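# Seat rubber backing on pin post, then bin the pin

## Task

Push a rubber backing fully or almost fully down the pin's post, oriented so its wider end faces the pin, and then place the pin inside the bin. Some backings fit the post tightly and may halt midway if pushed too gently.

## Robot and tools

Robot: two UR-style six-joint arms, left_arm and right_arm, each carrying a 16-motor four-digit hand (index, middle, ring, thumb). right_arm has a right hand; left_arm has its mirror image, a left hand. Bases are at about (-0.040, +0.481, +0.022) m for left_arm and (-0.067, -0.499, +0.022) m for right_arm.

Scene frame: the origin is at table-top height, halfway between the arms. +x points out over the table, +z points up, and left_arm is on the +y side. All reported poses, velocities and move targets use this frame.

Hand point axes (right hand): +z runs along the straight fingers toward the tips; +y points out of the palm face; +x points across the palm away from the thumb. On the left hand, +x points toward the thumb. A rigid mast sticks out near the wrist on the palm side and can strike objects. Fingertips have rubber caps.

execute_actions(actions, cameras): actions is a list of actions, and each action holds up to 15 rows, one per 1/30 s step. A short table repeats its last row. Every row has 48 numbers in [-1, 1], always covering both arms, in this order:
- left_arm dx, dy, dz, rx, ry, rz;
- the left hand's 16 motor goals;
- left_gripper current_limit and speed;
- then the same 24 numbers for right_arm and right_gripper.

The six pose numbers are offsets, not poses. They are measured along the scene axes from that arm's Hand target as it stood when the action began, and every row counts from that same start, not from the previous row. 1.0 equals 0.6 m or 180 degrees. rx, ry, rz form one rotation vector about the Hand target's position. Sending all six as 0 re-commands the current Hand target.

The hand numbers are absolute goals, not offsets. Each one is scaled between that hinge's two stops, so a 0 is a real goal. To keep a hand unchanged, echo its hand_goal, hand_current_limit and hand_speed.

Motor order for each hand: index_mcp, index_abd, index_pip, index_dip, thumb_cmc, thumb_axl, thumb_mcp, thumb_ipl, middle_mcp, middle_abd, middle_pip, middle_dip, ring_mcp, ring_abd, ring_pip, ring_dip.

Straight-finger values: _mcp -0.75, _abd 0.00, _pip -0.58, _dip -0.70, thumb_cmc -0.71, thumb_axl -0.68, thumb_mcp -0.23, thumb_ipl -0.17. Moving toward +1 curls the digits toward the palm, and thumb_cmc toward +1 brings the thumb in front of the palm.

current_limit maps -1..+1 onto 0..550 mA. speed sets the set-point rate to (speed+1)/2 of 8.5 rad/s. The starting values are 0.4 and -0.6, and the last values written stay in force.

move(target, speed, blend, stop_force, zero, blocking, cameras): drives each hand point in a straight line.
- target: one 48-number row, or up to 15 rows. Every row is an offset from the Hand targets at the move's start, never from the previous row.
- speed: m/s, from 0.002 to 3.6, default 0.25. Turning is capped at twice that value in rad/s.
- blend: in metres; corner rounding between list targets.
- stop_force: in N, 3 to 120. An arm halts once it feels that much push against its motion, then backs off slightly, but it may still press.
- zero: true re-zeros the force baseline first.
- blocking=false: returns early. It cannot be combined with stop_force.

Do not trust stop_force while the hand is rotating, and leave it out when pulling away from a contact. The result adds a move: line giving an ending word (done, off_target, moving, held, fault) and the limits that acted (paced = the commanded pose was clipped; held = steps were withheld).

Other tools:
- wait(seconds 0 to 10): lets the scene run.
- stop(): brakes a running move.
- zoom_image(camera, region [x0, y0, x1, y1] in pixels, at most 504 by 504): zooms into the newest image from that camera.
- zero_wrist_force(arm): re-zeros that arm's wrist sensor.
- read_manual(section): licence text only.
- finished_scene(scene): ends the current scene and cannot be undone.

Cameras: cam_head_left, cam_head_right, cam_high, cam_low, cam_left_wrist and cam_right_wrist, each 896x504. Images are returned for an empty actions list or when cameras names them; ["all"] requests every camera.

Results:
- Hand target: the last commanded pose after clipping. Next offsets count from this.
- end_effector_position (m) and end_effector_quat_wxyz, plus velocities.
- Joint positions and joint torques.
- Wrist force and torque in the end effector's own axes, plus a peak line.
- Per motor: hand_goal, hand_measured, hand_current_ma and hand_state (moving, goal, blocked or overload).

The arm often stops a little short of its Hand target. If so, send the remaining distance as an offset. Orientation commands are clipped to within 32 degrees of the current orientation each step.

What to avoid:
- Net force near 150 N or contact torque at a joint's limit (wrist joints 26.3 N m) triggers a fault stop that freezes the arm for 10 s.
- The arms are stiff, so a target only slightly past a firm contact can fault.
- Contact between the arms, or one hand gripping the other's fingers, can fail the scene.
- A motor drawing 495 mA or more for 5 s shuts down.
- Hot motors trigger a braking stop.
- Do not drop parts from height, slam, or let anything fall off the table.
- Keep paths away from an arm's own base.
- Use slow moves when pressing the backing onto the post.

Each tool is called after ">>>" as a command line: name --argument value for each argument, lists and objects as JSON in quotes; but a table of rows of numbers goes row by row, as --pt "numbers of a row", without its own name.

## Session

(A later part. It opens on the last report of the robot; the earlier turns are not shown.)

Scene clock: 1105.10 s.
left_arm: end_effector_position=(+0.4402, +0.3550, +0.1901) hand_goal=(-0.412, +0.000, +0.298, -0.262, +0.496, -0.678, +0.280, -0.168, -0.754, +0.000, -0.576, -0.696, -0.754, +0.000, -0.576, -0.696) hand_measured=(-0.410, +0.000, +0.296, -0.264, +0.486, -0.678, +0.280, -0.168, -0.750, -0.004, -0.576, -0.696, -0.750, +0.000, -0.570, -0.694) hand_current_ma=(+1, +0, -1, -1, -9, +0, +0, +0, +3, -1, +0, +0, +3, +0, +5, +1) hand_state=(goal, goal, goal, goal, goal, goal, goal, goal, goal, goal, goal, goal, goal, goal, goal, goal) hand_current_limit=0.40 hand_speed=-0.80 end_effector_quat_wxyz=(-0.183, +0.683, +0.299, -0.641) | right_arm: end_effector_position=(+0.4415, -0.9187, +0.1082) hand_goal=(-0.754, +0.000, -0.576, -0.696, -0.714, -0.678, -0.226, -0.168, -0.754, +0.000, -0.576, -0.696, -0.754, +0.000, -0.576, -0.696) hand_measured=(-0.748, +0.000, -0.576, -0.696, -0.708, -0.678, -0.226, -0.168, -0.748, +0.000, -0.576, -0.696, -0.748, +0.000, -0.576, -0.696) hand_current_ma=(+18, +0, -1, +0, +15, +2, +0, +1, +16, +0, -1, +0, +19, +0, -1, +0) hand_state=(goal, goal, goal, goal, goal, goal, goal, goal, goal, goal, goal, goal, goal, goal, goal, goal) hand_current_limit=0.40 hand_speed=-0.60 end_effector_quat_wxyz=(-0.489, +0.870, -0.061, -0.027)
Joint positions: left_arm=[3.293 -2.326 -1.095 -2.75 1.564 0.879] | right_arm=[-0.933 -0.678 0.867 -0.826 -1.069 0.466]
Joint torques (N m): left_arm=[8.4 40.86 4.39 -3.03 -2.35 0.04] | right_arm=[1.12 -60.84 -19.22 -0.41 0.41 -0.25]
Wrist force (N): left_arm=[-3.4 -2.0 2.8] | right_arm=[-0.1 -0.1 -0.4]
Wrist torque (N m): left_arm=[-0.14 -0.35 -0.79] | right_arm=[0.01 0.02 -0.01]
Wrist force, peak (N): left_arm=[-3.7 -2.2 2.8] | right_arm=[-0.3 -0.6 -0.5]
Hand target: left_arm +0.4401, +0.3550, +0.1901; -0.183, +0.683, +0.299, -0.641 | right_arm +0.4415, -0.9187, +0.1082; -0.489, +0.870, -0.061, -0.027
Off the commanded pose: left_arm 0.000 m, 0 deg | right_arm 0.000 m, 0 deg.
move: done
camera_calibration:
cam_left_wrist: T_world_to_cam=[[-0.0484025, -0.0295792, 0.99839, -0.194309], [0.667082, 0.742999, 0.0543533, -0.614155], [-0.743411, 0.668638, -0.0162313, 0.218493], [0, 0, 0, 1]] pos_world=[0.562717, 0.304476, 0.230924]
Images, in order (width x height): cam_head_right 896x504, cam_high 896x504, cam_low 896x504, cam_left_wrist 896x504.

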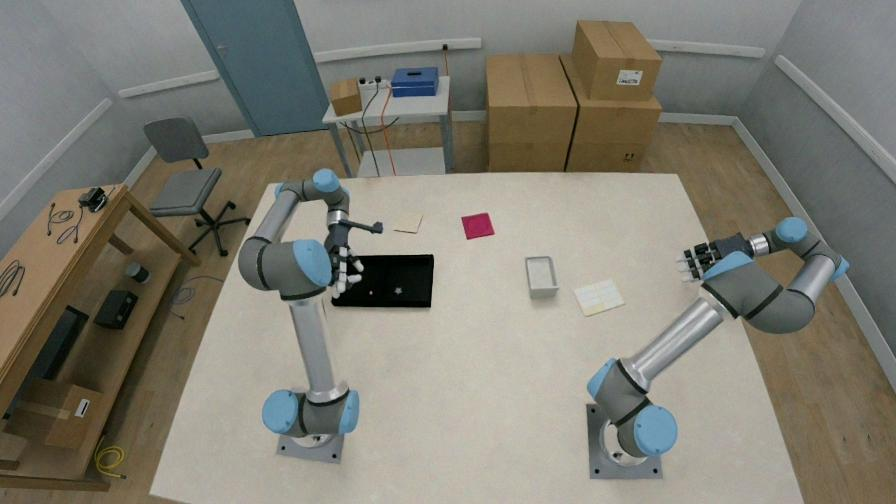

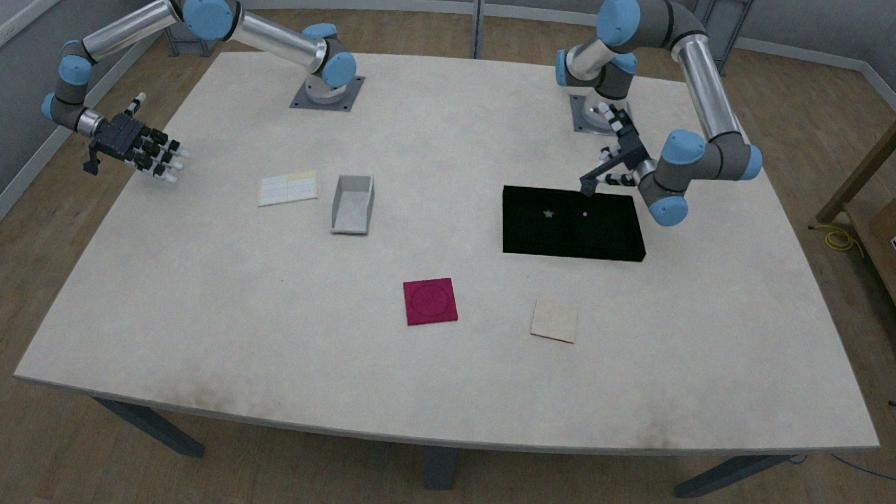

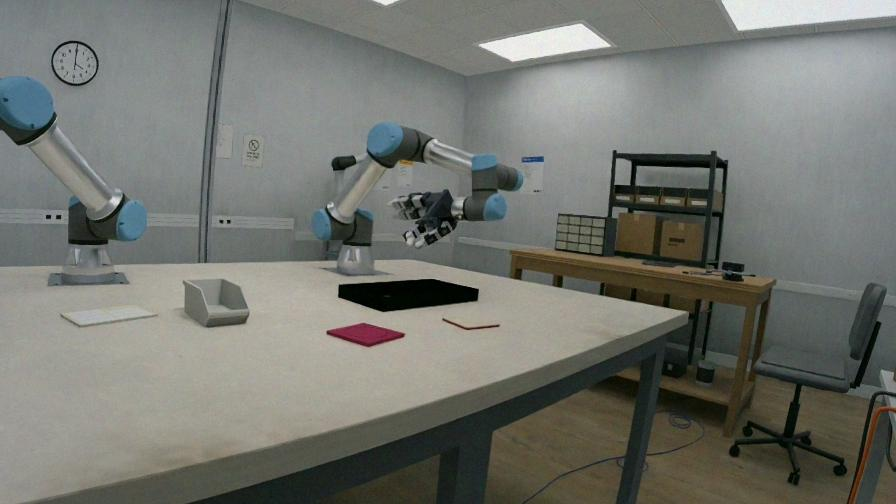

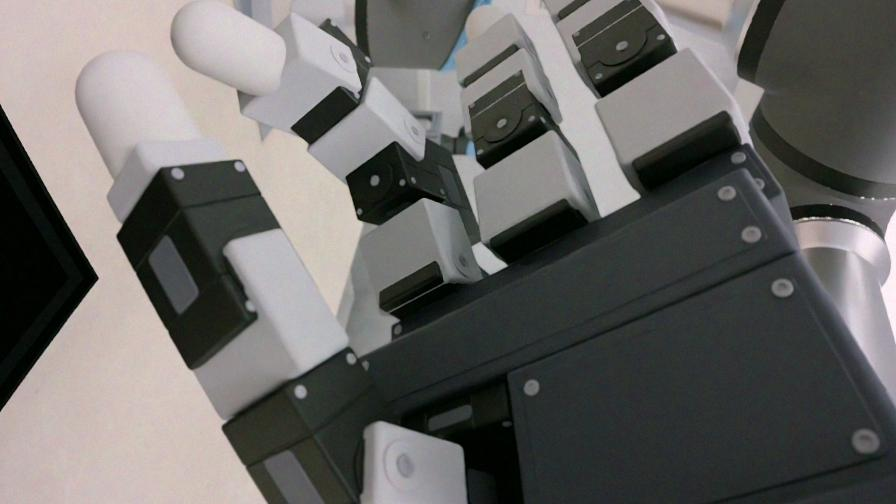

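>>> move --target '[-0.0015,0,-0.1668,0,0,0,-0.411,0,0.299,-0.261,0.497,-0.677,0.281,-0.168,-0.754,0,-0.576,-0.696,-0.754,0,-0.576,-0.696,0.4,-0.8,0,0,0,0,0,0,-0.754,0,-0.576,-0.696,-0.714,-0.678,-0.226,-0.168,-0.754,0,-0.576,-0.696,-0.754,0,-0.576,-0.696,0.4,-0.6]' --speed 0.12 --cameras '["cam_left_wrist","cam_head_left"]'

Scene clock: 1162.77 s.
left_arm: end_effector_position=(+0.4392, +0.3550, +0.0900) hand_goal=(-0.412, +0.000, +0.298, -0.262, +0.496, -0.678, +0.280, -0.168, -0.754, +0.000, -0.576, -0.696, -0.754, +0.000, -0.576, -0.696) hand_measured=(-0.410, +0.000, +0.296, -0.264, +0.486, -0.678, +0.280, -0.168, -0.750, -0.004, -0.576, -0.696, -0.750, +0.000, -0.570, -0.694) hand_current_ma=(+1, +0, -1, -1, -9, +0, +0, +0, +3, -1, +0, +0, +3, +0, +4, +1) hand_state=(goal, goal, goal, goal, goal, goal, goal, goal, goal, goal, goal, goal, goal, goal, goal, goal) hand_current_limit=0.40 hand_speed=-0.80 end_effector_quat_wxyz=(-0.183, +0.683, +0.299, -0.641) | right_arm: end_effector_position=(+0.4415, -0.9187, +0.1082) hand_goal=(-0.754, +0.000, -0.576, -0.696, -0.714, -0.678, -0.226, -0.168, -0.754, +0.000, -0.576, -0.696, -0.754, +0.000, -0.576, -0.696) hand_measured=(-0.748, +0.000, -0.576, -0.696, -0.708, -0.678, -0.226, -0.168, -0.748, +0.000, -0.576, -0.696, -0.748, +0.000, -0.576, -0.696) hand_current_ma=(+18, +0, -1, +0, +15, +2, +0, +1, +16, +0, -1, +0, +19, +0, -1, +0) hand_state=(goal, goal, goal, goal, goal, goal, goal, goal, goal, goal, goal, goal, goal, goal, goal, goal) hand_current_limit=0.40 hand_speed=-0.60 end_effector_quat_wxyz=(-0.489, +0.870, -0.061, -0.027)
Joint positions: left_arm=[3.293 -2.419 -1.199 -2.553 1.564 0.879] | right_arm=[-0.933 -0.678 0.867 -0.826 -1.069 0.466]
Joint torques (N m): left_arm=[8.24 54.16 28.86 -2.56 2.24 1.61] | right_arm=[-0.17 -61.13 -18.61 -0.24 0.42 -0.37]
Wrist force (N): left_arm=[-3.3 -2.1 2.8] | right_arm=[-0.1 0.0 -0.2]
Wrist torque (N m): left_arm=[-0.15 -0.37 -0.78] | right_arm=[0.02 0.02 -0.01]
Wrist force, peak (N): left_arm=[-4.6 -3.1 2.8] | right_arm=[-0.6 -0.2 -0.4]
Hand target: left_arm +0.4392, +0.3550, +0.0900; -0.183, +0.683, +0.299, -0.641 | right_arm +0.4415, -0.9187, +0.1082; -0.489, +0.870, -0.061, -0.027
Off the commanded pose: left_arm 0.000 m, 0 deg | right_arm 0.000 m, 0 deg.
move: done
camera_calibration:
cam_left_wrist: T_world_to_cam=[[-0.0477054, -0.0294008, 0.998429, -0.0948686], [0.667081, 0.743044, 0.0537539, -0.608054], [-0.743456, 0.668597, -0.0158345, 0.216043], [0, 0, 0, 1]] pos_world=[0.561714, 0.304576, 0.130826]
Images, in order (width x height): cam_head_left 896x504, cam_left_wrist 896x504.

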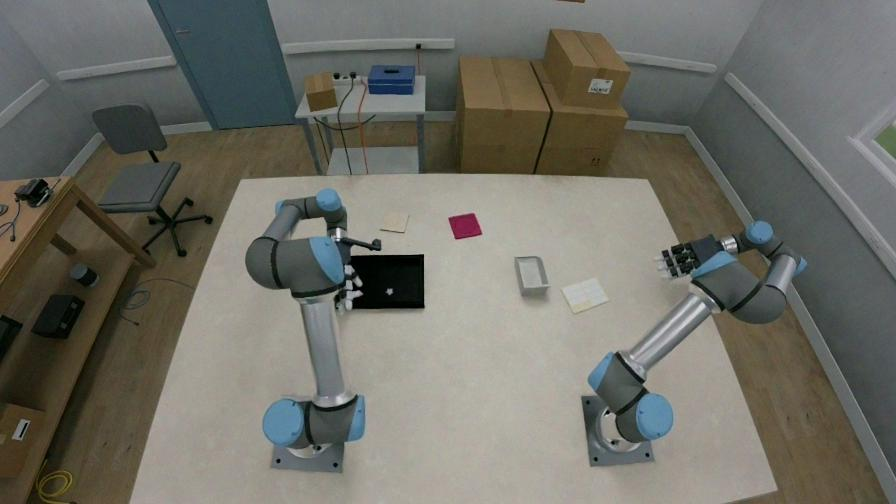

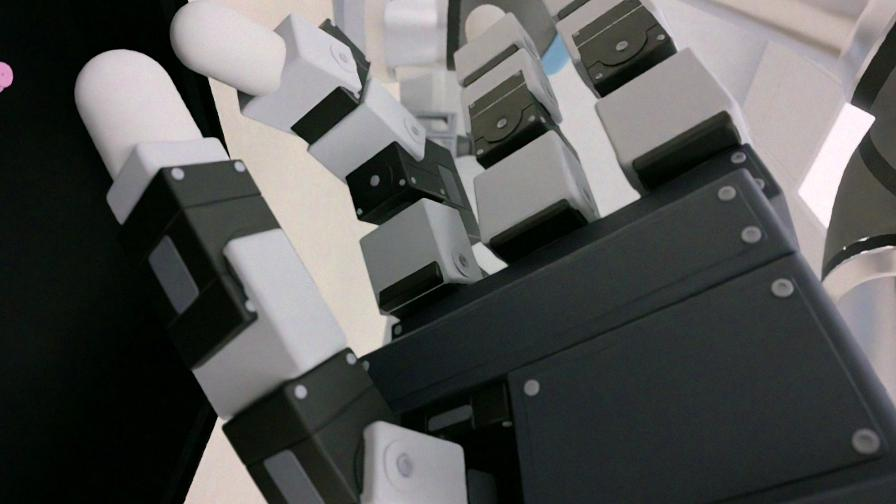

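>>> zoom_image --camera "cam_left_wrist" --region '[0, 0, 240, 135]'

Scaled by 2.100 from the camera's 896x504 image, which has a finer 1280x720 frame.

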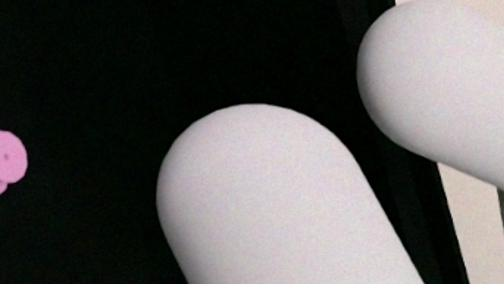

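>>> move --target '[-0.0033,0.0033,-0.0367,0,0,0,-0.411,0,0.299,-0.261,0.497,-0.677,0.281,-0.168,-0.754,0,-0.576,-0.696,-0.754,0,-0.576,-0.696,0.4,-0.8,0,0,0,0,0,0,-0.754,0,-0.576,-0.696,-0.714,-0.678,-0.226,-0.168,-0.754,0,-0.576,-0.696,-0.754,0,-0.576,-0.696,0.4,-0.6]' --speed 0.05 --cameras '["cam_left_wrist"]'

>>> zoom_image --camera "cam_left_wrist" --region '[0, 0, 280, 158]'

Scene clock: 1393.80 s.
left_arm: end_effector_position=(+0.4371, +0.3570, +0.0678) hand_goal=(-0.412, +0.000, +0.298, -0.262, +0.496, -0.678, +0.280, -0.168, -0.754, +0.000, -0.576, -0.696, -0.754, +0.000, -0.576, -0.696) hand_measured=(-0.446, +0.066, +0.310, -0.256, +0.486, -0.678, +0.280, -0.168, -0.750, -0.004, -0.576, -0.696, -0.750, +0.000, -0.570, -0.694) hand_current_ma=(-60, +124, +12, +5, -9, +0, +0, +0, +3, -1, +0, +0, +3, +0, +4, +1) hand_state=(blocked, blocked, goal, goal, goal, goal, goal, goal, goal, goal, goal, goal, goal, goal, goal, goal) hand_current_limit=0.40 hand_speed=-0.80 end_effector_quat_wxyz=(-0.183, +0.683, +0.299, -0.641) | right_arm: end_effector_position=(+0.4415, -0.9187, +0.1082) hand_goal=(-0.754, +0.000, -0.576, -0.696, -0.714, -0.678, -0.226, -0.168, -0.754, +0.000, -0.576, -0.696, -0.754, +0.000, -0.576, -0.696) hand_measured=(-0.748, +0.000, -0.576, -0.696, -0.708, -0.678, -0.226, -0.168, -0.748, +0.000, -0.576, -0.696, -0.748, +0.000, -0.576, -0.696) hand_current_ma=(+18, +0, -1, +0, +15, +2, +0, +1, +16, +0, -1, +0, +19, +0, -1, +0) hand_state=(goal, goal, goal, goal, goal, goal, goal, goal, goal, goal, goal, goal, goal, goal, goal, goal) hand_current_limit=0.40 hand_speed=-0.60 end_effector_quat_wxyz=(-0.489, +0.870, -0.061, -0.027)
Joint positions: left_arm=[3.296 -2.441 -1.221 -2.509 1.568 0.879] | right_arm=[-0.933 -0.678 0.867 -0.826 -1.069 0.466]
Joint torques (N m): left_arm=[1.32 56.15 26.15 -2.4 1.17 1.03] | right_arm=[0.9 -61.4 -18.62 -0.6 0.36 -0.2]
Wrist force (N): left_arm=[-10.0 -7.5 2.1] | right_arm=[-0.1 0.0 -0.4]
Wrist torque (N m): left_arm=[0.03 -0.57 -1.05] | right_arm=[0.03 0.03 -0.01]
Wrist force, peak (N): left_arm=[-14.3 -12.0 -0.6] | right_arm=[-0.6 0.1 -0.4]
Hand target: left_arm +0.4373, +0.3570, +0.0680; -0.183, +0.683, +0.299, -0.641 | right_arm +0.4415, -0.9187, +0.1082; -0.489, +0.870, -0.061, -0.027
Off the commanded pose: left_arm 0.000 m, 0 deg | right_arm 0.000 m, 0 deg.
move: done
camera_calibration:
cam_left_wrist: T_world_to_cam=[[-0.0476394, -0.0293261, 0.998434, -0.072801], [0.667086, 0.743046, 0.0536543, -0.607005], [-0.743456, 0.668598, -0.0158353, 0.212867], [0, 0, 0, 1]] pos_world=[0.559714, 0.306575, 0.108626]
Images, in order (width x height): cam_left_wrist 896x504.

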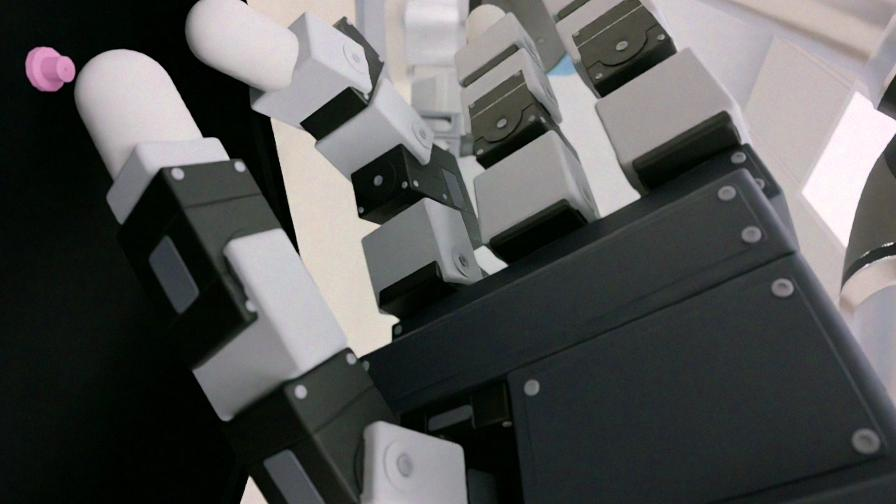

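Scaled by 1.800 from the camera's 896x504 image, which has a finer 1280x720 frame.

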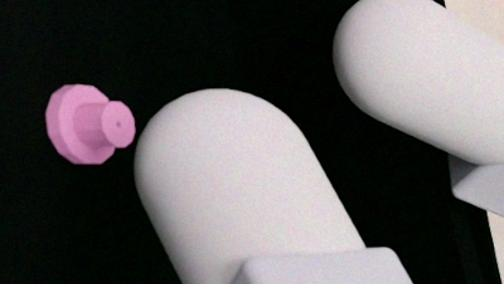

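>>> move --target '[0,0,0.025,0,0,0,-0.411,0,0.299,-0.261,0.497,-0.677,0.281,-0.168,-0.754,0,-0.576,-0.696,-0.754,0,-0.576,-0.696,0.4,-0.8,0,0,0,0,0,0,-0.754,0,-0.576,-0.696,-0.714,-0.678,-0.226,-0.168,-0.754,0,-0.576,-0.696,-0.754,0,-0.576,-0.696,0.4,-0.6]' --speed 0.05 --cameras '["cam_left_wrist","cam_high"]'

>>> zoom_image --camera "cam_high" --region '[520, 160, 800, 318]'

Scene clock: 1407.33 s.
left_arm: end_effector_position=(+0.4373, +0.3570, +0.0832) hand_goal=(-0.412, +0.000, +0.298, -0.262, +0.496, -0.678, +0.280, -0.168, -0.754, +0.000, -0.576, -0.696, -0.754, +0.000, -0.576, -0.696) hand_measured=(-0.410, +0.000, +0.298, -0.260, +0.486, -0.678, +0.280, -0.168, -0.750, -0.004, -0.576, -0.696, -0.750, +0.000, -0.570, -0.694) hand_current_ma=(+1, +0, +0, +1, -9, +0, +0, +0, +3, -1, +0, +0, +3, +0, +4, +1) hand_state=(goal, goal, goal, goal, goal, goal, goal, goal, goal, goal, goal, goal, goal, goal, goal, goal) hand_current_limit=0.40 hand_speed=-0.80 end_effector_quat_wxyz=(-0.183, +0.683, +0.299, -0.641) | right_arm: end_effector_position=(+0.4415, -0.9187, +0.1082) hand_goal=(-0.754, +0.000, -0.576, -0.696, -0.714, -0.678, -0.226, -0.168, -0.754, +0.000, -0.576, -0.696, -0.754, +0.000, -0.576, -0.696) hand_measured=(-0.748, +0.000, -0.576, -0.696, -0.708, -0.678, -0.226, -0.168, -0.748, +0.000, -0.576, -0.696, -0.748, +0.000, -0.576, -0.696) hand_current_ma=(+18, +0, -1, +0, +15, +2, +0, +1, +16, +0, -1, +0, +19, +0, -1, +0) hand_state=(goal, goal, goal, goal, goal, goal, goal, goal, goal, goal, goal, goal, goal, goal, goal, goal) hand_current_limit=0.40 hand_speed=-0.60 end_effector_quat_wxyz=(-0.489, +0.870, -0.061, -0.027)
Joint positions: left_arm=[3.296 -2.423 -1.212 -2.536 1.568 0.879] | right_arm=[-0.933 -0.678 0.867 -0.826 -1.069 0.466]
Joint torques (N m): left_arm=[-6.91 38.75 14.82 0.74 -2.49 -1.34] | right_arm=[0.62 -61.33 -18.92 -0.54 0.45 -0.45]
Wrist force (N): left_arm=[-3.8 -2.3 2.7] | right_arm=[-0.3 0.0 -0.3]
Wrist torque (N m): left_arm=[-0.17 -0.30 -0.90] | right_arm=[0.01 0.04 -0.03]
Wrist force, peak (N): left_arm=[-10.3 -7.7 1.8] | right_arm=[-0.6 0.0 -0.3]
Hand target: left_arm +0.4373, +0.3570, +0.0830; -0.183, +0.683, +0.299, -0.641 | right_arm +0.4415, -0.9187, +0.1082; -0.489, +0.870, -0.061, -0.027
Off the commanded pose: left_arm 0.000 m, 0 deg | right_arm 0.000 m, 0 deg.
move: done
camera_calibration:
cam_left_wrist: T_world_to_cam=[[-0.0480594, -0.029353, 0.998413, -0.0879204], [0.667002, 0.743099, 0.0539536, -0.607973], [-0.743504, 0.668537, -0.0161343, 0.213344], [0, 0, 0, 1]] pos_world=[0.559916, 0.306575, 0.124025]
Images, in order (width x height): cam_high 896x504, cam_left_wrist 896x504.

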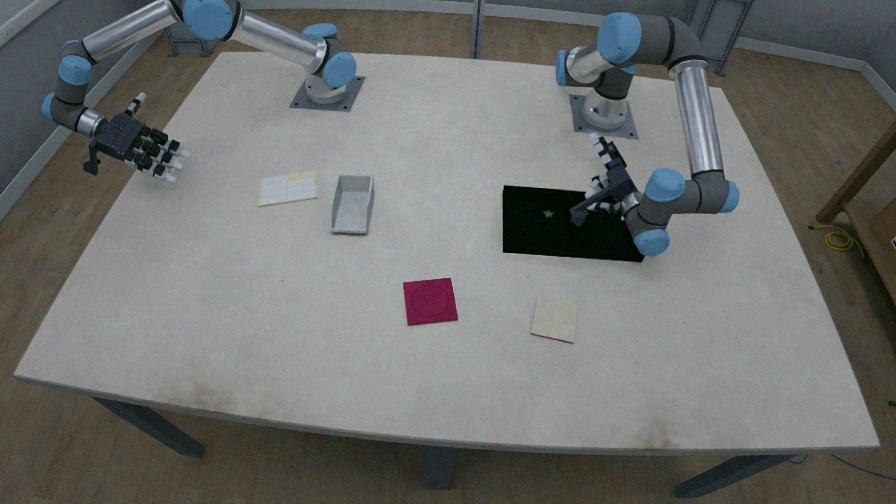

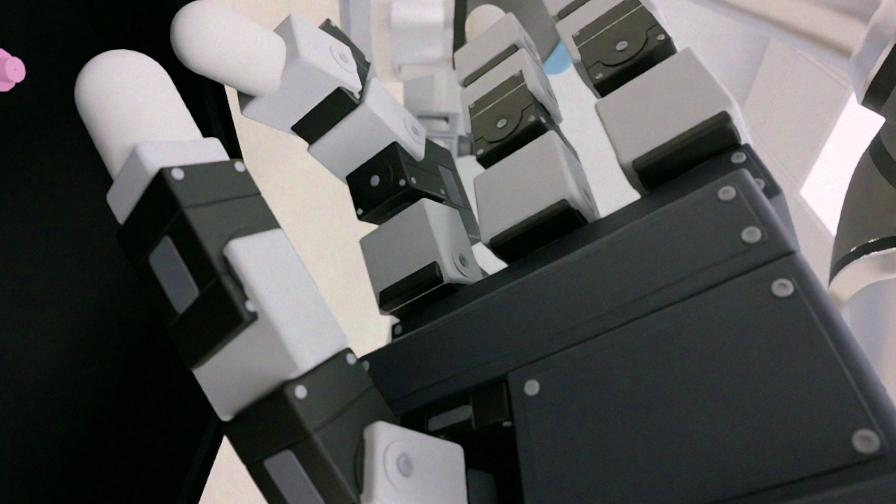

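Scaled by 1.800 from the camera's 896x504 image, which has a finer 1280x720 frame.

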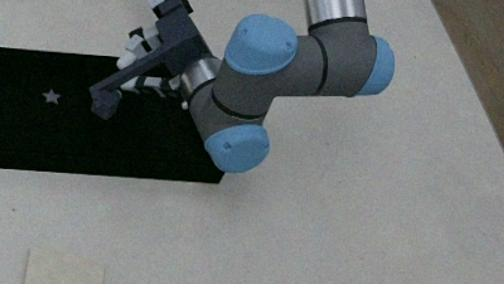

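>>> move --pt "0 0 0.12 0 0 0 -0.411 0 0.299 -0.261 0.507 -0.677 0.281 -0.168 -0.754 0 -0.576 -0.696 -0.754 0 -0.576 -0.696 0.4 -0.8 0 0 0 0 0 0 -0.754 0 -0.576 -0.696 -0.714 -0.678 -0.226 -0.168 -0.754 0 -0.576 -0.696 -0.754 0 -0.576 -0.696 0.4 -0.6" --pt "0.0135 0.016 0.12 0 0 -0.3056 -0.411 0 0.299 -0.261 0.507 -0.677 0.281 -0.168 -0.754 0 -0.576 -0.696 -0.754 0 -0.576 -0.696 0.4 -0.8 0 0 0 0 0 0 -0.754 0 -0.576 -0.696 -0.714 -0.678 -0.226 -0.168 -0.754 0 -0.576 -0.696 -0.754 0 -0.576 -0.696 0.4 -0.6" --pt "0.0135 0.016 0.0033 0 0 -0.3056 -0.411 0 0.299 -0.261 0.507 -0.677 0.281 -0.168 -0.754 0 -0.576 -0.696 -0.754 0 -0.576 -0.696 0.4 -0.8 0 0 0 0 0 0 -0.754 0 -0.576 -0.696 -0.714 -0.678 -0.226 -0.168 -0.754 0 -0.576 -0.696 -0.754 0 -0.576 -0.696 0.4 -0.6" --speed '[0.15,0.25,0.12]' --cameras '["cam_left_wrist","cam_head_left","cam_low"]'

>>> zoom_image --camera "cam_left_wrist" --region '[0, 0, 280, 158]'

Scene clock: 1523.33 s.
left_arm: end_effector_position=(+0.4453, +0.3666, +0.0849) hand_goal=(-0.412, +0.000, +0.298, -0.262, +0.506, -0.678, +0.280, -0.168, -0.754, +0.000, -0.576, -0.696, -0.754, +0.000, -0.576, -0.696) hand_measured=(-0.410, +0.000, +0.298, -0.260, +0.494, -0.678, +0.280, -0.168, -0.750, -0.004, -0.576, -0.696, -0.750, +0.000, -0.570, -0.694) hand_current_ma=(+1, +0, +0, +1, -13, +0, +0, +0, +3, -1, +0, +0, +4, +0, +4, +1) hand_state=(goal, goal, goal, goal, goal, goal, goal, goal, goal, goal, goal, goal, goal, goal, goal, goal) hand_current_limit=0.40 hand_speed=-0.80 end_effector_quat_wxyz=(-0.458, +0.744, -0.050, -0.484) | right_arm: end_effector_position=(+0.4415, -0.9187, +0.1082) hand_goal=(-0.754, +0.000, -0.576, -0.696, -0.714, -0.678, -0.226, -0.168, -0.754, +0.000, -0.576, -0.696, -0.754, +0.000, -0.576, -0.696) hand_measured=(-0.748, +0.000, -0.576, -0.696, -0.708, -0.678, -0.226, -0.168, -0.748, +0.000, -0.576, -0.696, -0.748, +0.000, -0.576, -0.696) hand_current_ma=(+18, +0, -1, +0, +15, +2, +0, +1, +16, +0, -1, +0, +19, +0, -1, +0) hand_state=(goal, goal, goal, goal, goal, goal, goal, goal, goal, goal, goal, goal, goal, goal, goal, goal) hand_current_limit=0.40 hand_speed=-0.60 end_effector_quat_wxyz=(-0.489, +0.870, -0.061, -0.027)
Joint positions: left_arm=[3.008 -2.471 -1.115 -2.555 2.234 0.968] | right_arm=[-0.933 -0.678 0.867 -0.826 -1.069 0.466]
Joint torques (N m): left_arm=[6.03 55.98 29.57 -2.31 2.64 1.95] | right_arm=[-0.03 -61.16 -17.18 -0.74 0.17 -0.54]
Wrist force (N): left_arm=[-3.9 -2.3 2.9] | right_arm=[-0.4 -0.2 -0.2]
Wrist torque (N m): left_arm=[-0.17 -0.28 -0.93] | right_arm=[0.00 0.07 -0.04]
Wrist force, peak (N): left_arm=[-5.3 -3.4 2.6] | right_arm=[-0.4 -0.3 -0.5]
Hand target: left_arm +0.4454, +0.3666, +0.0849; -0.458, +0.744, -0.050, -0.484 | right_arm +0.4415, -0.9187, +0.1082; -0.489, +0.870, -0.061, -0.027
Off the commanded pose: left_arm 0.000 m, 0 deg | right_arm 0.000 m, 0 deg.
move: done
camera_calibration:
cam_left_wrist: T_world_to_cam=[[-0.0513191, 0.0224032, 0.998431, -0.106504], [0.991288, -0.120288, 0.053651, -0.44836], [0.121301, 0.992486, -0.0160349, -0.290946], [0, 0, 0, 1]] pos_world=[0.47428, 0.237213, 0.125727]
Images, in order (width x height): cam_head_left 896x504, cam_low 896x504, cam_left_wrist 896x504.

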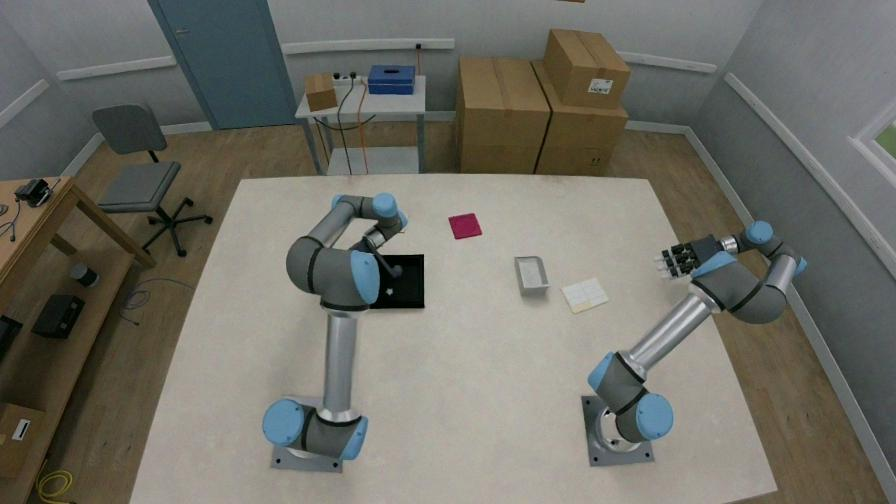

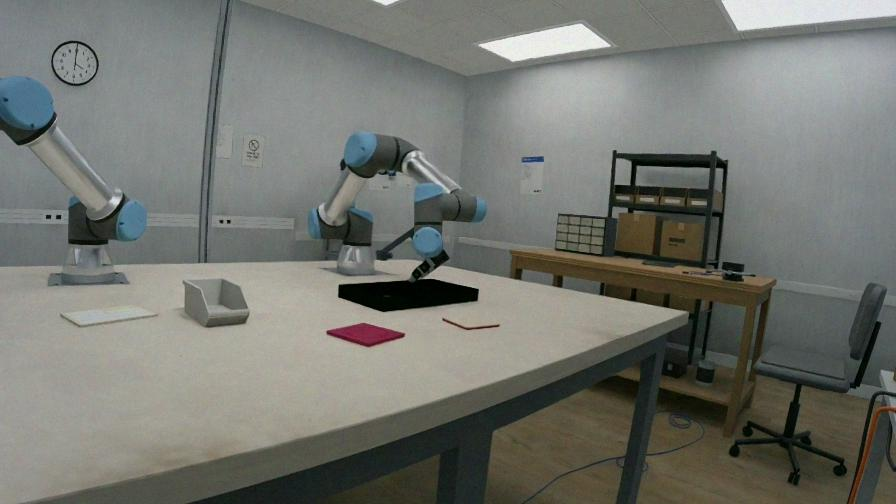

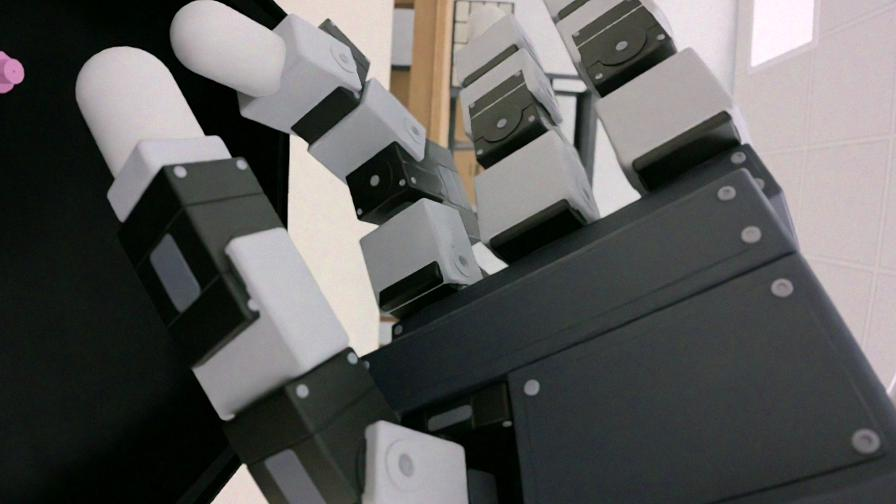

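Scaled by 1.800 from the camera's 896x504 image, which has a finer 1280x720 frame.

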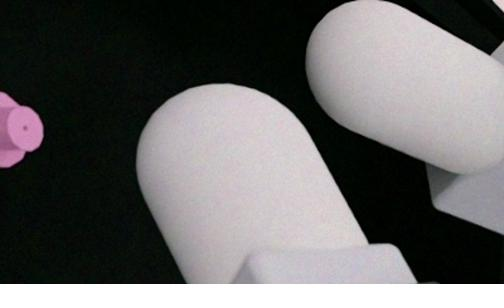

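>>> move --target '[0,0,-0.0383,0,0,0,-0.411,0,0.299,-0.261,0.507,-0.677,0.281,-0.168,-0.754,0,-0.576,-0.696,-0.754,0,-0.576,-0.696,0.4,-0.8,0,0,0,0,0,0,-0.754,0,-0.576,-0.696,-0.714,-0.678,-0.226,-0.168,-0.754,0,-0.576,-0.696,-0.754,0,-0.576,-0.696,0.4,-0.6]' --speed 0.04 --stop_force 5 --cameras '["cam_left_wrist"]'

>>> zoom_image --camera "cam_left_wrist" --region '[0, 0, 280, 158]'

Scene clock: 1536.70 s.
left_arm: end_effector_position=(+0.4454, +0.3666, +0.0620) hand_goal=(-0.412, +0.000, +0.298, -0.262, +0.506, -0.678, +0.280, -0.168, -0.754, +0.000, -0.576, -0.696, -0.754, +0.000, -0.576, -0.696) hand_measured=(-0.410, +0.000, +0.298, -0.260, +0.494, -0.678, +0.280, -0.168, -0.750, -0.004, -0.576, -0.696, -0.750, +0.000, -0.570, -0.694) hand_current_ma=(+1, +0, +0, +1, -13, +0, +0, +0, +3, -1, +0, +0, +4, +0, +4, +1) hand_state=(goal, goal, goal, goal, goal, goal, goal, goal, goal, goal, goal, goal, goal, goal, goal, goal) hand_current_limit=0.40 hand_speed=-0.80 end_effector_quat_wxyz=(-0.458, +0.744, -0.050, -0.484) | right_arm: end_effector_position=(+0.4415, -0.9187, +0.1082) hand_goal=(-0.754, +0.000, -0.576, -0.696, -0.714, -0.678, -0.226, -0.168, -0.754, +0.000, -0.576, -0.696, -0.754, +0.000, -0.576, -0.696) hand_measured=(-0.748, +0.000, -0.576, -0.696, -0.708, -0.678, -0.226, -0.168, -0.748, +0.000, -0.576, -0.696, -0.748, +0.000, -0.576, -0.696) hand_current_ma=(+18, +0, -1, +0, +15, +2, +0, +1, +16, +0, -1, +0, +19, +0, -1, +0) hand_state=(goal, goal, goal, goal, goal, goal, goal, goal, goal, goal, goal, goal, goal, goal, goal, goal) hand_current_limit=0.40 hand_speed=-0.60 end_effector_quat_wxyz=(-0.489, +0.870, -0.061, -0.027)
Joint positions: left_arm=[3.008 -2.497 -1.128 -2.515 2.234 0.968] | right_arm=[-0.933 -0.678 0.867 -0.826 -1.069 0.466]
Joint torques (N m): left_arm=[7.92 61.15 29.24 -3.93 1.46 1.27] | right_arm=[0.1 -61.24 -18.2 -0.51 0.39 -0.4]
Wrist force (N): left_arm=[-4.0 -2.3 2.9] | right_arm=[-0.4 0.0 -0.2]
Wrist torque (N m): left_arm=[-0.19 -0.27 -0.94] | right_arm=[0.01 0.06 -0.03]
Wrist force, peak (N): left_arm=[-4.3 -2.4 3.1] | right_arm=[-0.2 -0.5 -0.5]
Hand target: left_arm +0.4454, +0.3666, +0.0620; -0.458, +0.744, -0.050, -0.484 | right_arm +0.4415, -0.9187, +0.1082; -0.489, +0.870, -0.061, -0.027
Off the commanded pose: left_arm 0.000 m, 0 deg | right_arm 0.000 m, 0 deg.
move: done
camera_calibration:
cam_left_wrist: T_world_to_cam=[[-0.0515172, 0.0224255, 0.99842, -0.0835492], [0.991278, -0.120282, 0.0538503, -0.447149], [0.121299, 0.992486, -0.0160333, -0.291312], [0, 0, 0, 1]] pos_world=[0.474281, 0.237213, 0.102826]
Images, in order (width x height): cam_left_wrist 896x504.

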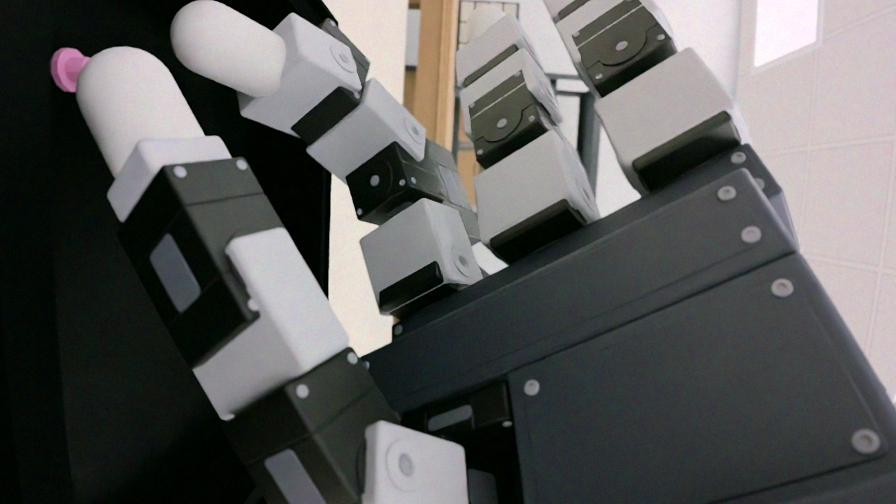

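Scaled by 1.800 from the camera's 896x504 image, which has a finer 1280x720 frame.

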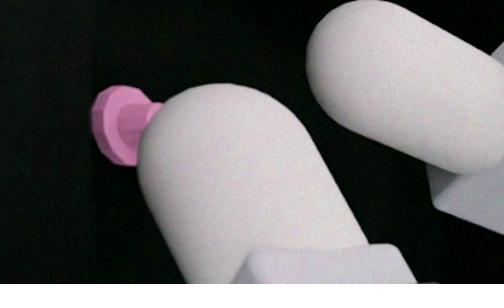

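>>> move --pt "-0.0019 0.0023 0 0 0 0 -0.411 0 0.299 -0.261 0.507 -0.677 0.281 -0.168 -0.754 0 -0.576 -0.696 -0.754 0 -0.576 -0.696 0.4 -0.8 0 0 0 0 0 0 -0.754 0 -0.576 -0.696 -0.714 -0.678 -0.226 -0.168 -0.754 0 -0.576 -0.696 -0.754 0 -0.576 -0.696 0.4 -0.6" --pt "-0.0019 0.0023 -0.0315 0 0 0 -0.411 0 0.299 -0.261 0.507 -0.677 0.281 -0.168 -0.754 0 -0.576 -0.696 -0.754 0 -0.576 -0.696 0.4 -0.8 0 0 0 0 0 0 -0.754 0 -0.576 -0.696 -0.714 -0.678 -0.226 -0.168 -0.754 0 -0.576 -0.696 -0.754 0 -0.576 -0.696 0.4 -0.6" --speed 0.015 --stop_force 3.5 --cameras '["cam_left_wrist"]'

>>> zoom_image --camera "cam_left_wrist" --region '[40, 0, 320, 158]'

Scene clock: 1596.40 s.
left_arm: end_effector_position=(+0.4442, +0.3680, +0.0454) hand_goal=(-0.412, +0.000, +0.298, -0.262, +0.506, -0.678, +0.280, -0.168, -0.754, +0.000, -0.576, -0.696, -0.754, +0.000, -0.576, -0.696) hand_measured=(-0.412, +0.004, +0.300, -0.260, +0.506, -0.676, +0.282, -0.166, -0.750, -0.004, -0.576, -0.696, -0.750, +0.000, -0.570, -0.694) hand_current_ma=(+0, +2, +1, +1, +0, +1, +2, +1, +3, -1, +0, +0, +4, +0, +4, +1) hand_state=(goal, goal, goal, goal, goal, goal, goal, goal, goal, goal, goal, goal, goal, goal, goal, goal) hand_current_limit=0.40 hand_speed=-0.80 end_effector_quat_wxyz=(-0.458, +0.744, -0.050, -0.484) | right_arm: end_effector_position=(+0.4415, -0.9187, +0.1082) hand_goal=(-0.754, +0.000, -0.576, -0.696, -0.714, -0.678, -0.226, -0.168, -0.754, +0.000, -0.576, -0.696, -0.754, +0.000, -0.576, -0.696) hand_measured=(-0.748, +0.000, -0.576, -0.696, -0.708, -0.678, -0.226, -0.168, -0.748, +0.000, -0.576, -0.696, -0.748, +0.000, -0.576, -0.696) hand_current_ma=(+18, +0, -1, +0, +15, +2, +0, +1, +16, +0, -1, +0, +19, +0, -1, +0) hand_state=(goal, goal, goal, goal, goal, goal, goal, goal, goal, goal, goal, goal, goal, goal, goal, goal) hand_current_limit=0.40 hand_speed=-0.60 end_effector_quat_wxyz=(-0.489, +0.870, -0.061, -0.027)
Joint positions: left_arm=[3.01 -2.514 -1.142 -2.484 2.236 0.968] | right_arm=[-0.933 -0.678 0.867 -0.826 -1.069 0.466]
Joint torques (N m): left_arm=[-6.6 61.64 28.09 -3.69 -2.53 1.65] | right_arm=[0.49 -61.55 -17.75 -0.64 0.46 -0.52]
Wrist force (N): left_arm=[-4.4 -2.2 3.0] | right_arm=[-0.3 0.1 -0.2]
Wrist torque (N m): left_arm=[-0.15 -0.28 -0.99] | right_arm=[0.01 0.04 -0.02]
Wrist force, peak (N): left_arm=[-7.2 -6.9 1.3] | right_arm=[-0.7 0.1 -0.3]
Hand target: left_arm +0.4442, +0.3680, +0.0454; -0.458, +0.744, -0.050, -0.484 (not the last commanded pose) | right_arm +0.4415, -0.9187, +0.1082; -0.489, +0.870, -0.061, -0.027
Off the commanded pose: left_arm 0.002 m, 0 deg | right_arm 0.000 m, 0 deg.
move: contact (left_arm); path passed 1 of 2 targets
camera_calibration:
cam_left_wrist: T_world_to_cam=[[-0.0515172, 0.0224255, 0.99842, -0.0670635], [0.991278, -0.120282, 0.0538503, -0.444997], [0.121299, 0.992486, -0.0160333, -0.292835], [0, 0, 0, 1]] pos_world=[0.473181, 0.238613, 0.0862257]
Images, in order (width x height): cam_left_wrist 896x504.

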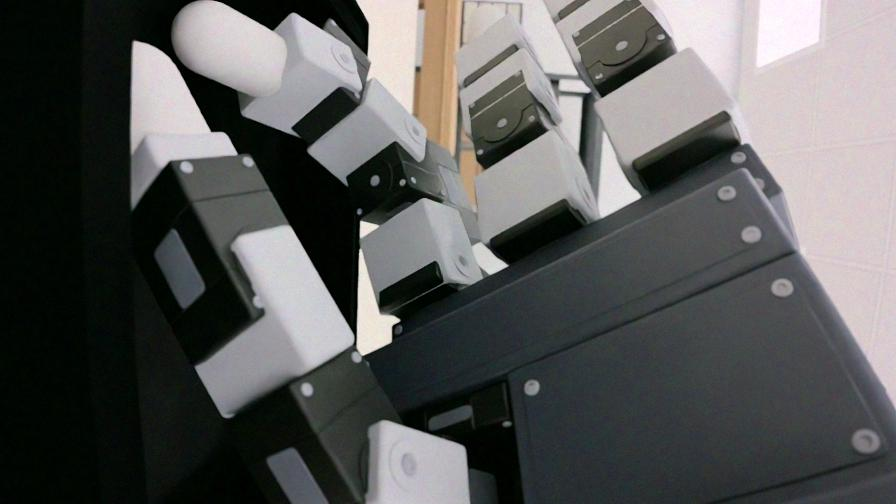

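Scaled by 1.800 from the camera's 896x504 image, which has a finer 1280x720 frame.

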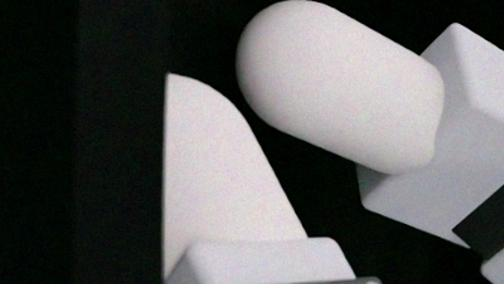

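>>> move --target '[0,0,0.0005,0,0,0,-0.2,0,0.299,-0.261,0.507,-0.677,0.281,-0.168,-0.754,0,-0.576,-0.696,-0.754,0,-0.576,-0.696,0.4,-0.96,0,0,0,0,0,0,-0.754,0,-0.576,-0.696,-0.714,-0.678,-0.226,-0.168,-0.754,0,-0.576,-0.696,-0.754,0,-0.576,-0.696,0.4,-0.6]' --speed 0.02 --cameras '["cam_left_wrist"]'

>>> zoom_image --camera "cam_left_wrist" --region '[40, 0, 320, 158]'

Scene clock: 1615.67 s.
left_arm: end_effector_position=(+0.4442, +0.3680, +0.0457) hand_goal=(-0.200, +0.000, +0.298, -0.262, +0.506, -0.678, +0.280, -0.168, -0.754, +0.000, -0.576, -0.696, -0.754, +0.000, -0.576, -0.696) hand_measured=(-0.284, +0.022, +0.286, -0.262, +0.506, -0.678, +0.278, -0.168, -0.750, -0.004, -0.576, -0.696, -0.750, +0.000, -0.570, -0.694) hand_current_ma=(-234, +26, -11, +0, +0, +0, -1, +0, +3, -1, +0, +0, +4, +0, +4, +1) hand_state=(blocked, blocked, goal, goal, goal, goal, goal, goal, goal, goal, goal, goal, goal, goal, goal, goal) hand_current_limit=0.40 hand_speed=-0.96 end_effector_quat_wxyz=(-0.458, +0.744, -0.050, -0.484) | right_arm: end_effector_position=(+0.4415, -0.9187, +0.1082) hand_goal=(-0.754, +0.000, -0.576, -0.696, -0.714, -0.678, -0.226, -0.168, -0.754, +0.000, -0.576, -0.696, -0.754, +0.000, -0.576, -0.696) hand_measured=(-0.748, +0.000, -0.576, -0.696, -0.708, -0.678, -0.226, -0.168, -0.748, +0.000, -0.576, -0.696, -0.748, +0.000, -0.576, -0.696) hand_current_ma=(+18, +0, -1, +0, +15, +2, +0, +1, +16, +0, -1, +0, +19, +0, -1, +0) hand_state=(goal, goal, goal, goal, goal, goal, goal, goal, goal, goal, goal, goal, goal, goal, goal, goal) hand_current_limit=0.40 hand_speed=-0.60 end_effector_quat_wxyz=(-0.489, +0.870, -0.061, -0.027)
Joint positions: left_arm=[3.01 -2.514 -1.142 -2.484 2.236 0.968] | right_arm=[-0.933 -0.678 0.867 -0.826 -1.069 0.466]
Joint torques (N m): left_arm=[-5.42 56.91 27.44 -1.57 -2.6 1.58] | right_arm=[0.24 -62.14 -16.61 -0.71 0.31 -0.54]
Wrist force (N): left_arm=[-8.0 -6.4 4.0] | right_arm=[-0.1 -0.1 -0.2]
Wrist torque (N m): left_arm=[-0.15 -0.31 -1.02] | right_arm=[0.01 0.02 -0.01]
Wrist force, peak (N): left_arm=[-8.3 -7.0 3.4] | right_arm=[-0.5 -0.4 -0.4]
Hand target: left_arm +0.4442, +0.3680, +0.0457; -0.458, +0.744, -0.050, -0.484 | right_arm +0.4415, -0.9187, +0.1082; -0.489, +0.870, -0.061, -0.027
Off the commanded pose: left_arm 0.000 m, 0 deg | right_arm 0.000 m, 0 deg.
move: done
camera_calibration:
cam_left_wrist: T_world_to_cam=[[-0.0515172, 0.0224255, 0.99842, -0.067363], [0.991278, -0.120282, 0.0538503, -0.445013], [0.121299, 0.992486, -0.0160333, -0.29283], [0, 0, 0, 1]] pos_world=[0.473181, 0.238613, 0.0865257]
Images, in order (width x height): cam_left_wrist 896x504.

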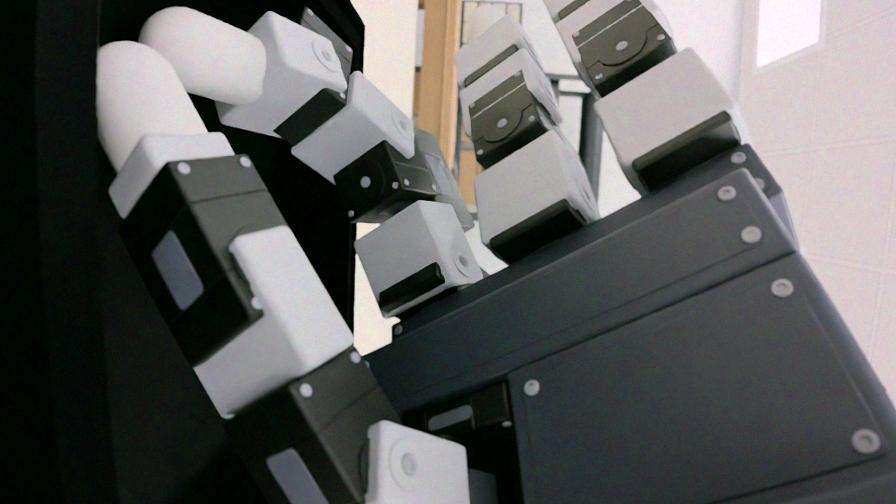

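Scaled by 1.800 from the camera's 896x504 image, which has a finer 1280x720 frame.

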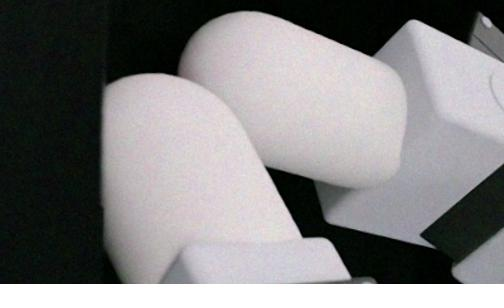

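>>> move --target '[0,0,0.06,0,0,0,-0.2,0,0.299,-0.261,0.507,-0.677,0.281,-0.168,-0.754,0,-0.576,-0.696,-0.754,0,-0.576,-0.696,0.4,-0.96,0,0,0,0,0,0,-0.754,0,-0.576,-0.696,-0.714,-0.678,-0.226,-0.168,-0.754,0,-0.576,-0.696,-0.754,0,-0.576,-0.696,0.4,-0.6]' --speed 0.03 --cameras '["cam_left_wrist"]'

>>> zoom_image --camera "cam_left_wrist" --region '[0, 0, 280, 158]'

Scene clock: 1634.90 s.
left_arm: end_effector_position=(+0.4442, +0.3680, +0.0819) hand_goal=(-0.200, +0.000, +0.298, -0.262, +0.506, -0.678, +0.280, -0.168, -0.754, +0.000, -0.576, -0.696, -0.754, +0.000, -0.576, -0.696) hand_measured=(-0.230, +0.000, +0.282, -0.266, +0.504, -0.678, +0.266, -0.174, -0.750, -0.004, -0.576, -0.696, -0.750, +0.000, -0.570, -0.694) hand_current_ma=(-52, +0, -17, -3, -1, +0, -20, -7, +3, -1, +0, +0, +4, +0, +4, +1) hand_state=(blocked, goal, goal, goal, goal, goal, goal, goal, goal, goal, goal, goal, goal, goal, goal, goal) hand_current_limit=0.40 hand_speed=-0.96 end_effector_quat_wxyz=(-0.458, +0.744, -0.050, -0.484) | right_arm: end_effector_position=(+0.4415, -0.9187, +0.1082) hand_goal=(-0.754, +0.000, -0.576, -0.696, -0.714, -0.678, -0.226, -0.168, -0.754, +0.000, -0.576, -0.696, -0.754, +0.000, -0.576, -0.696) hand_measured=(-0.748, +0.000, -0.576, -0.696, -0.708, -0.678, -0.226, -0.168, -0.748, +0.000, -0.576, -0.696, -0.748, +0.000, -0.576, -0.696) hand_current_ma=(+18, +0, -1, +0, +15, +2, +0, +1, +16, +0, -1, +0, +19, +0, -1, +0) hand_state=(goal, goal, goal, goal, goal, goal, goal, goal, goal, goal, goal, goal, goal, goal, goal, goal) hand_current_limit=0.40 hand_speed=-0.60 end_effector_quat_wxyz=(-0.489, +0.870, -0.061, -0.027)
Joint positions: left_arm=[3.01 -2.47 -1.124 -2.546 2.236 0.968] | right_arm=[-0.933 -0.678 0.867 -0.826 -1.069 0.466]
Joint torques (N m): left_arm=[-4.73 40.42 16.94 0.85 -2.44 1.62] | right_arm=[0.1 -62.64 -16.22 -0.65 0.13 -0.69]
Wrist force (N): left_arm=[-3.9 -2.4 3.1] | right_arm=[-0.2 -0.1 -0.2]
Wrist torque (N m): left_arm=[-0.19 -0.29 -1.00] | right_arm=[0.00 0.04 -0.02]
Wrist force, peak (N): left_arm=[-8.4 -7.1 3.3] | right_arm=[-0.6 0.0 -0.4]
Hand target: left_arm +0.4442, +0.3680, +0.0817; -0.458, +0.744, -0.050, -0.484 | right_arm +0.4415, -0.9187, +0.1082; -0.489, +0.870, -0.061, -0.027
Off the commanded pose: left_arm 0.000 m, 0 deg | right_arm 0.000 m, 0 deg.
move: done
camera_calibration:
cam_left_wrist: T_world_to_cam=[[-0.0516162, 0.0224367, 0.998415, -0.10356], [0.991273, -0.120279, 0.0539499, -0.446979], [0.121299, 0.992487, -0.0160325, -0.292247], [0, 0, 0, 1]] pos_world=[0.473182, 0.238613, 0.122825]
Images, in order (width x height): cam_left_wrist 896x504.

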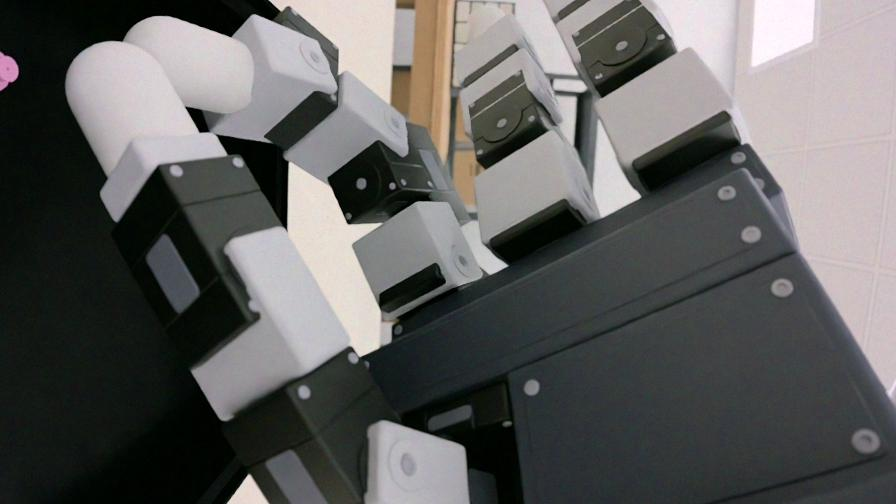

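Scaled by 1.800 from the camera's 896x504 image, which has a finer 1280x720 frame.

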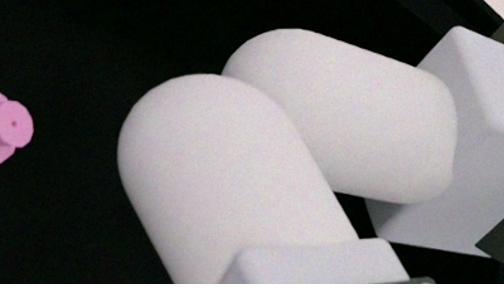

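>>> move --target '[0,0,-0.0162,0,0,0,-0.411,0,0.299,-0.261,0.507,-0.677,0.281,-0.168,-0.754,0,-0.576,-0.696,-0.754,0,-0.576,-0.696,0.4,-0.9,0,0,0,0,0,0,-0.754,0,-0.576,-0.696,-0.714,-0.678,-0.226,-0.168,-0.754,0,-0.576,-0.696,-0.754,0,-0.576,-0.696,0.4,-0.6]' --speed 0.05 --cameras '["cam_left_wrist"]'

>>> zoom_image --camera "cam_left_wrist" --region '[0, 30, 140, 109]'

Scene clock: 1754.20 s.
left_arm: end_effector_position=(+0.4442, +0.3680, +0.0719) hand_goal=(-0.412, +0.000, +0.298, -0.262, +0.506, -0.678, +0.280, -0.168, -0.754, +0.000, -0.576, -0.696, -0.754, +0.000, -0.576, -0.696) hand_measured=(-0.402, +0.000, +0.296, -0.264, +0.504, -0.678, +0.274, -0.172, -0.750, -0.004, -0.576, -0.696, -0.750, +0.000, -0.570, -0.694) hand_current_ma=(+11, +0, -1, -1, -1, +0, -6, -3, +3, -1, +0, +0, +4, +0, +4, +1) hand_state=(goal, goal, goal, goal, goal, goal, goal, goal, goal, goal, goal, goal, goal, goal, goal, goal) hand_current_limit=0.40 hand_speed=-0.90 end_effector_quat_wxyz=(-0.458, +0.744, -0.050, -0.484) | right_arm: end_effector_position=(+0.4415, -0.9187, +0.1082) hand_goal=(-0.754, +0.000, -0.576, -0.696, -0.714, -0.678, -0.226, -0.168, -0.754, +0.000, -0.576, -0.696, -0.754, +0.000, -0.576, -0.696) hand_measured=(-0.748, +0.000, -0.576, -0.696, -0.708, -0.678, -0.226, -0.168, -0.748, +0.000, -0.576, -0.696, -0.748, +0.000, -0.576, -0.696) hand_current_ma=(+18, +0, -1, +0, +15, +2, +0, +1, +16, +0, -1, +0, +19, +0, -1, +0) hand_state=(goal, goal, goal, goal, goal, goal, goal, goal, goal, goal, goal, goal, goal, goal, goal, goal) hand_current_limit=0.40 hand_speed=-0.60 end_effector_quat_wxyz=(-0.489, +0.870, -0.061, -0.027)
Joint positions: left_arm=[3.01 -2.482 -1.13 -2.528 2.236 0.968] | right_arm=[-0.933 -0.678 0.867 -0.826 -1.069 0.466]
Joint torques (N m): left_arm=[-4.5 61.56 14.63 -3.88 -2.6 -1.3] | right_arm=[-0.07 -62.22 -16.84 -0.86 0.2 -0.56]
Wrist force (N): left_arm=[-4.1 -2.6 2.7] | right_arm=[-0.2 -0.1 -0.3]
Wrist torque (N m): left_arm=[-0.19 -0.26 -1.01] | right_arm=[0.02 0.04 -0.02]
Wrist force, peak (N): left_arm=[-4.1 -2.4 3.0] | right_arm=[-0.7 -0.1 -0.2]
Hand target: left_arm +0.4442, +0.3680, +0.0720; -0.458, +0.744, -0.050, -0.484 | right_arm +0.4415, -0.9187, +0.1082; -0.489, +0.870, -0.061, -0.027
Off the commanded pose: left_arm 0.000 m, 0 deg | right_arm 0.000 m, 0 deg.
move: done
camera_calibration:
cam_left_wrist: T_world_to_cam=[[-0.0514181, 0.0224143, 0.998426, -0.0935669], [0.991283, -0.120285, 0.0537507, -0.446414], [0.1213, 0.992486, -0.0160341, -0.29241], [0, 0, 0, 1]] pos_world=[0.473181, 0.238613, 0.112726]
Images, in order (width x height): cam_left_wrist 896x504.

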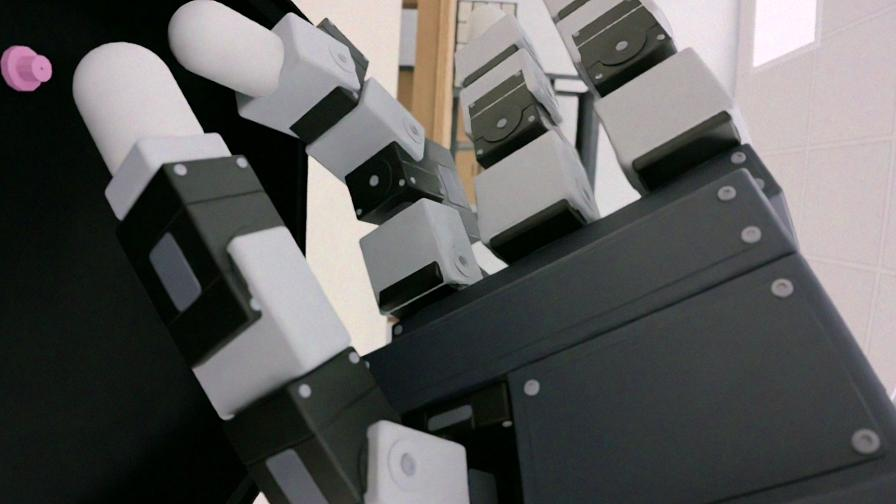

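Scaled by 3.600 from the camera's 896x504 image, which has a finer 1280x720 frame.

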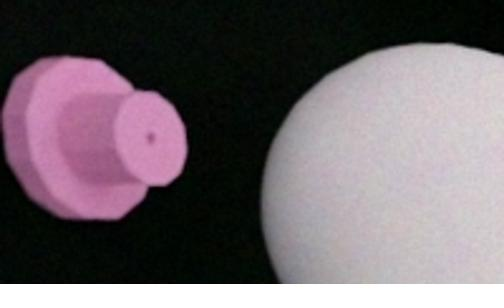

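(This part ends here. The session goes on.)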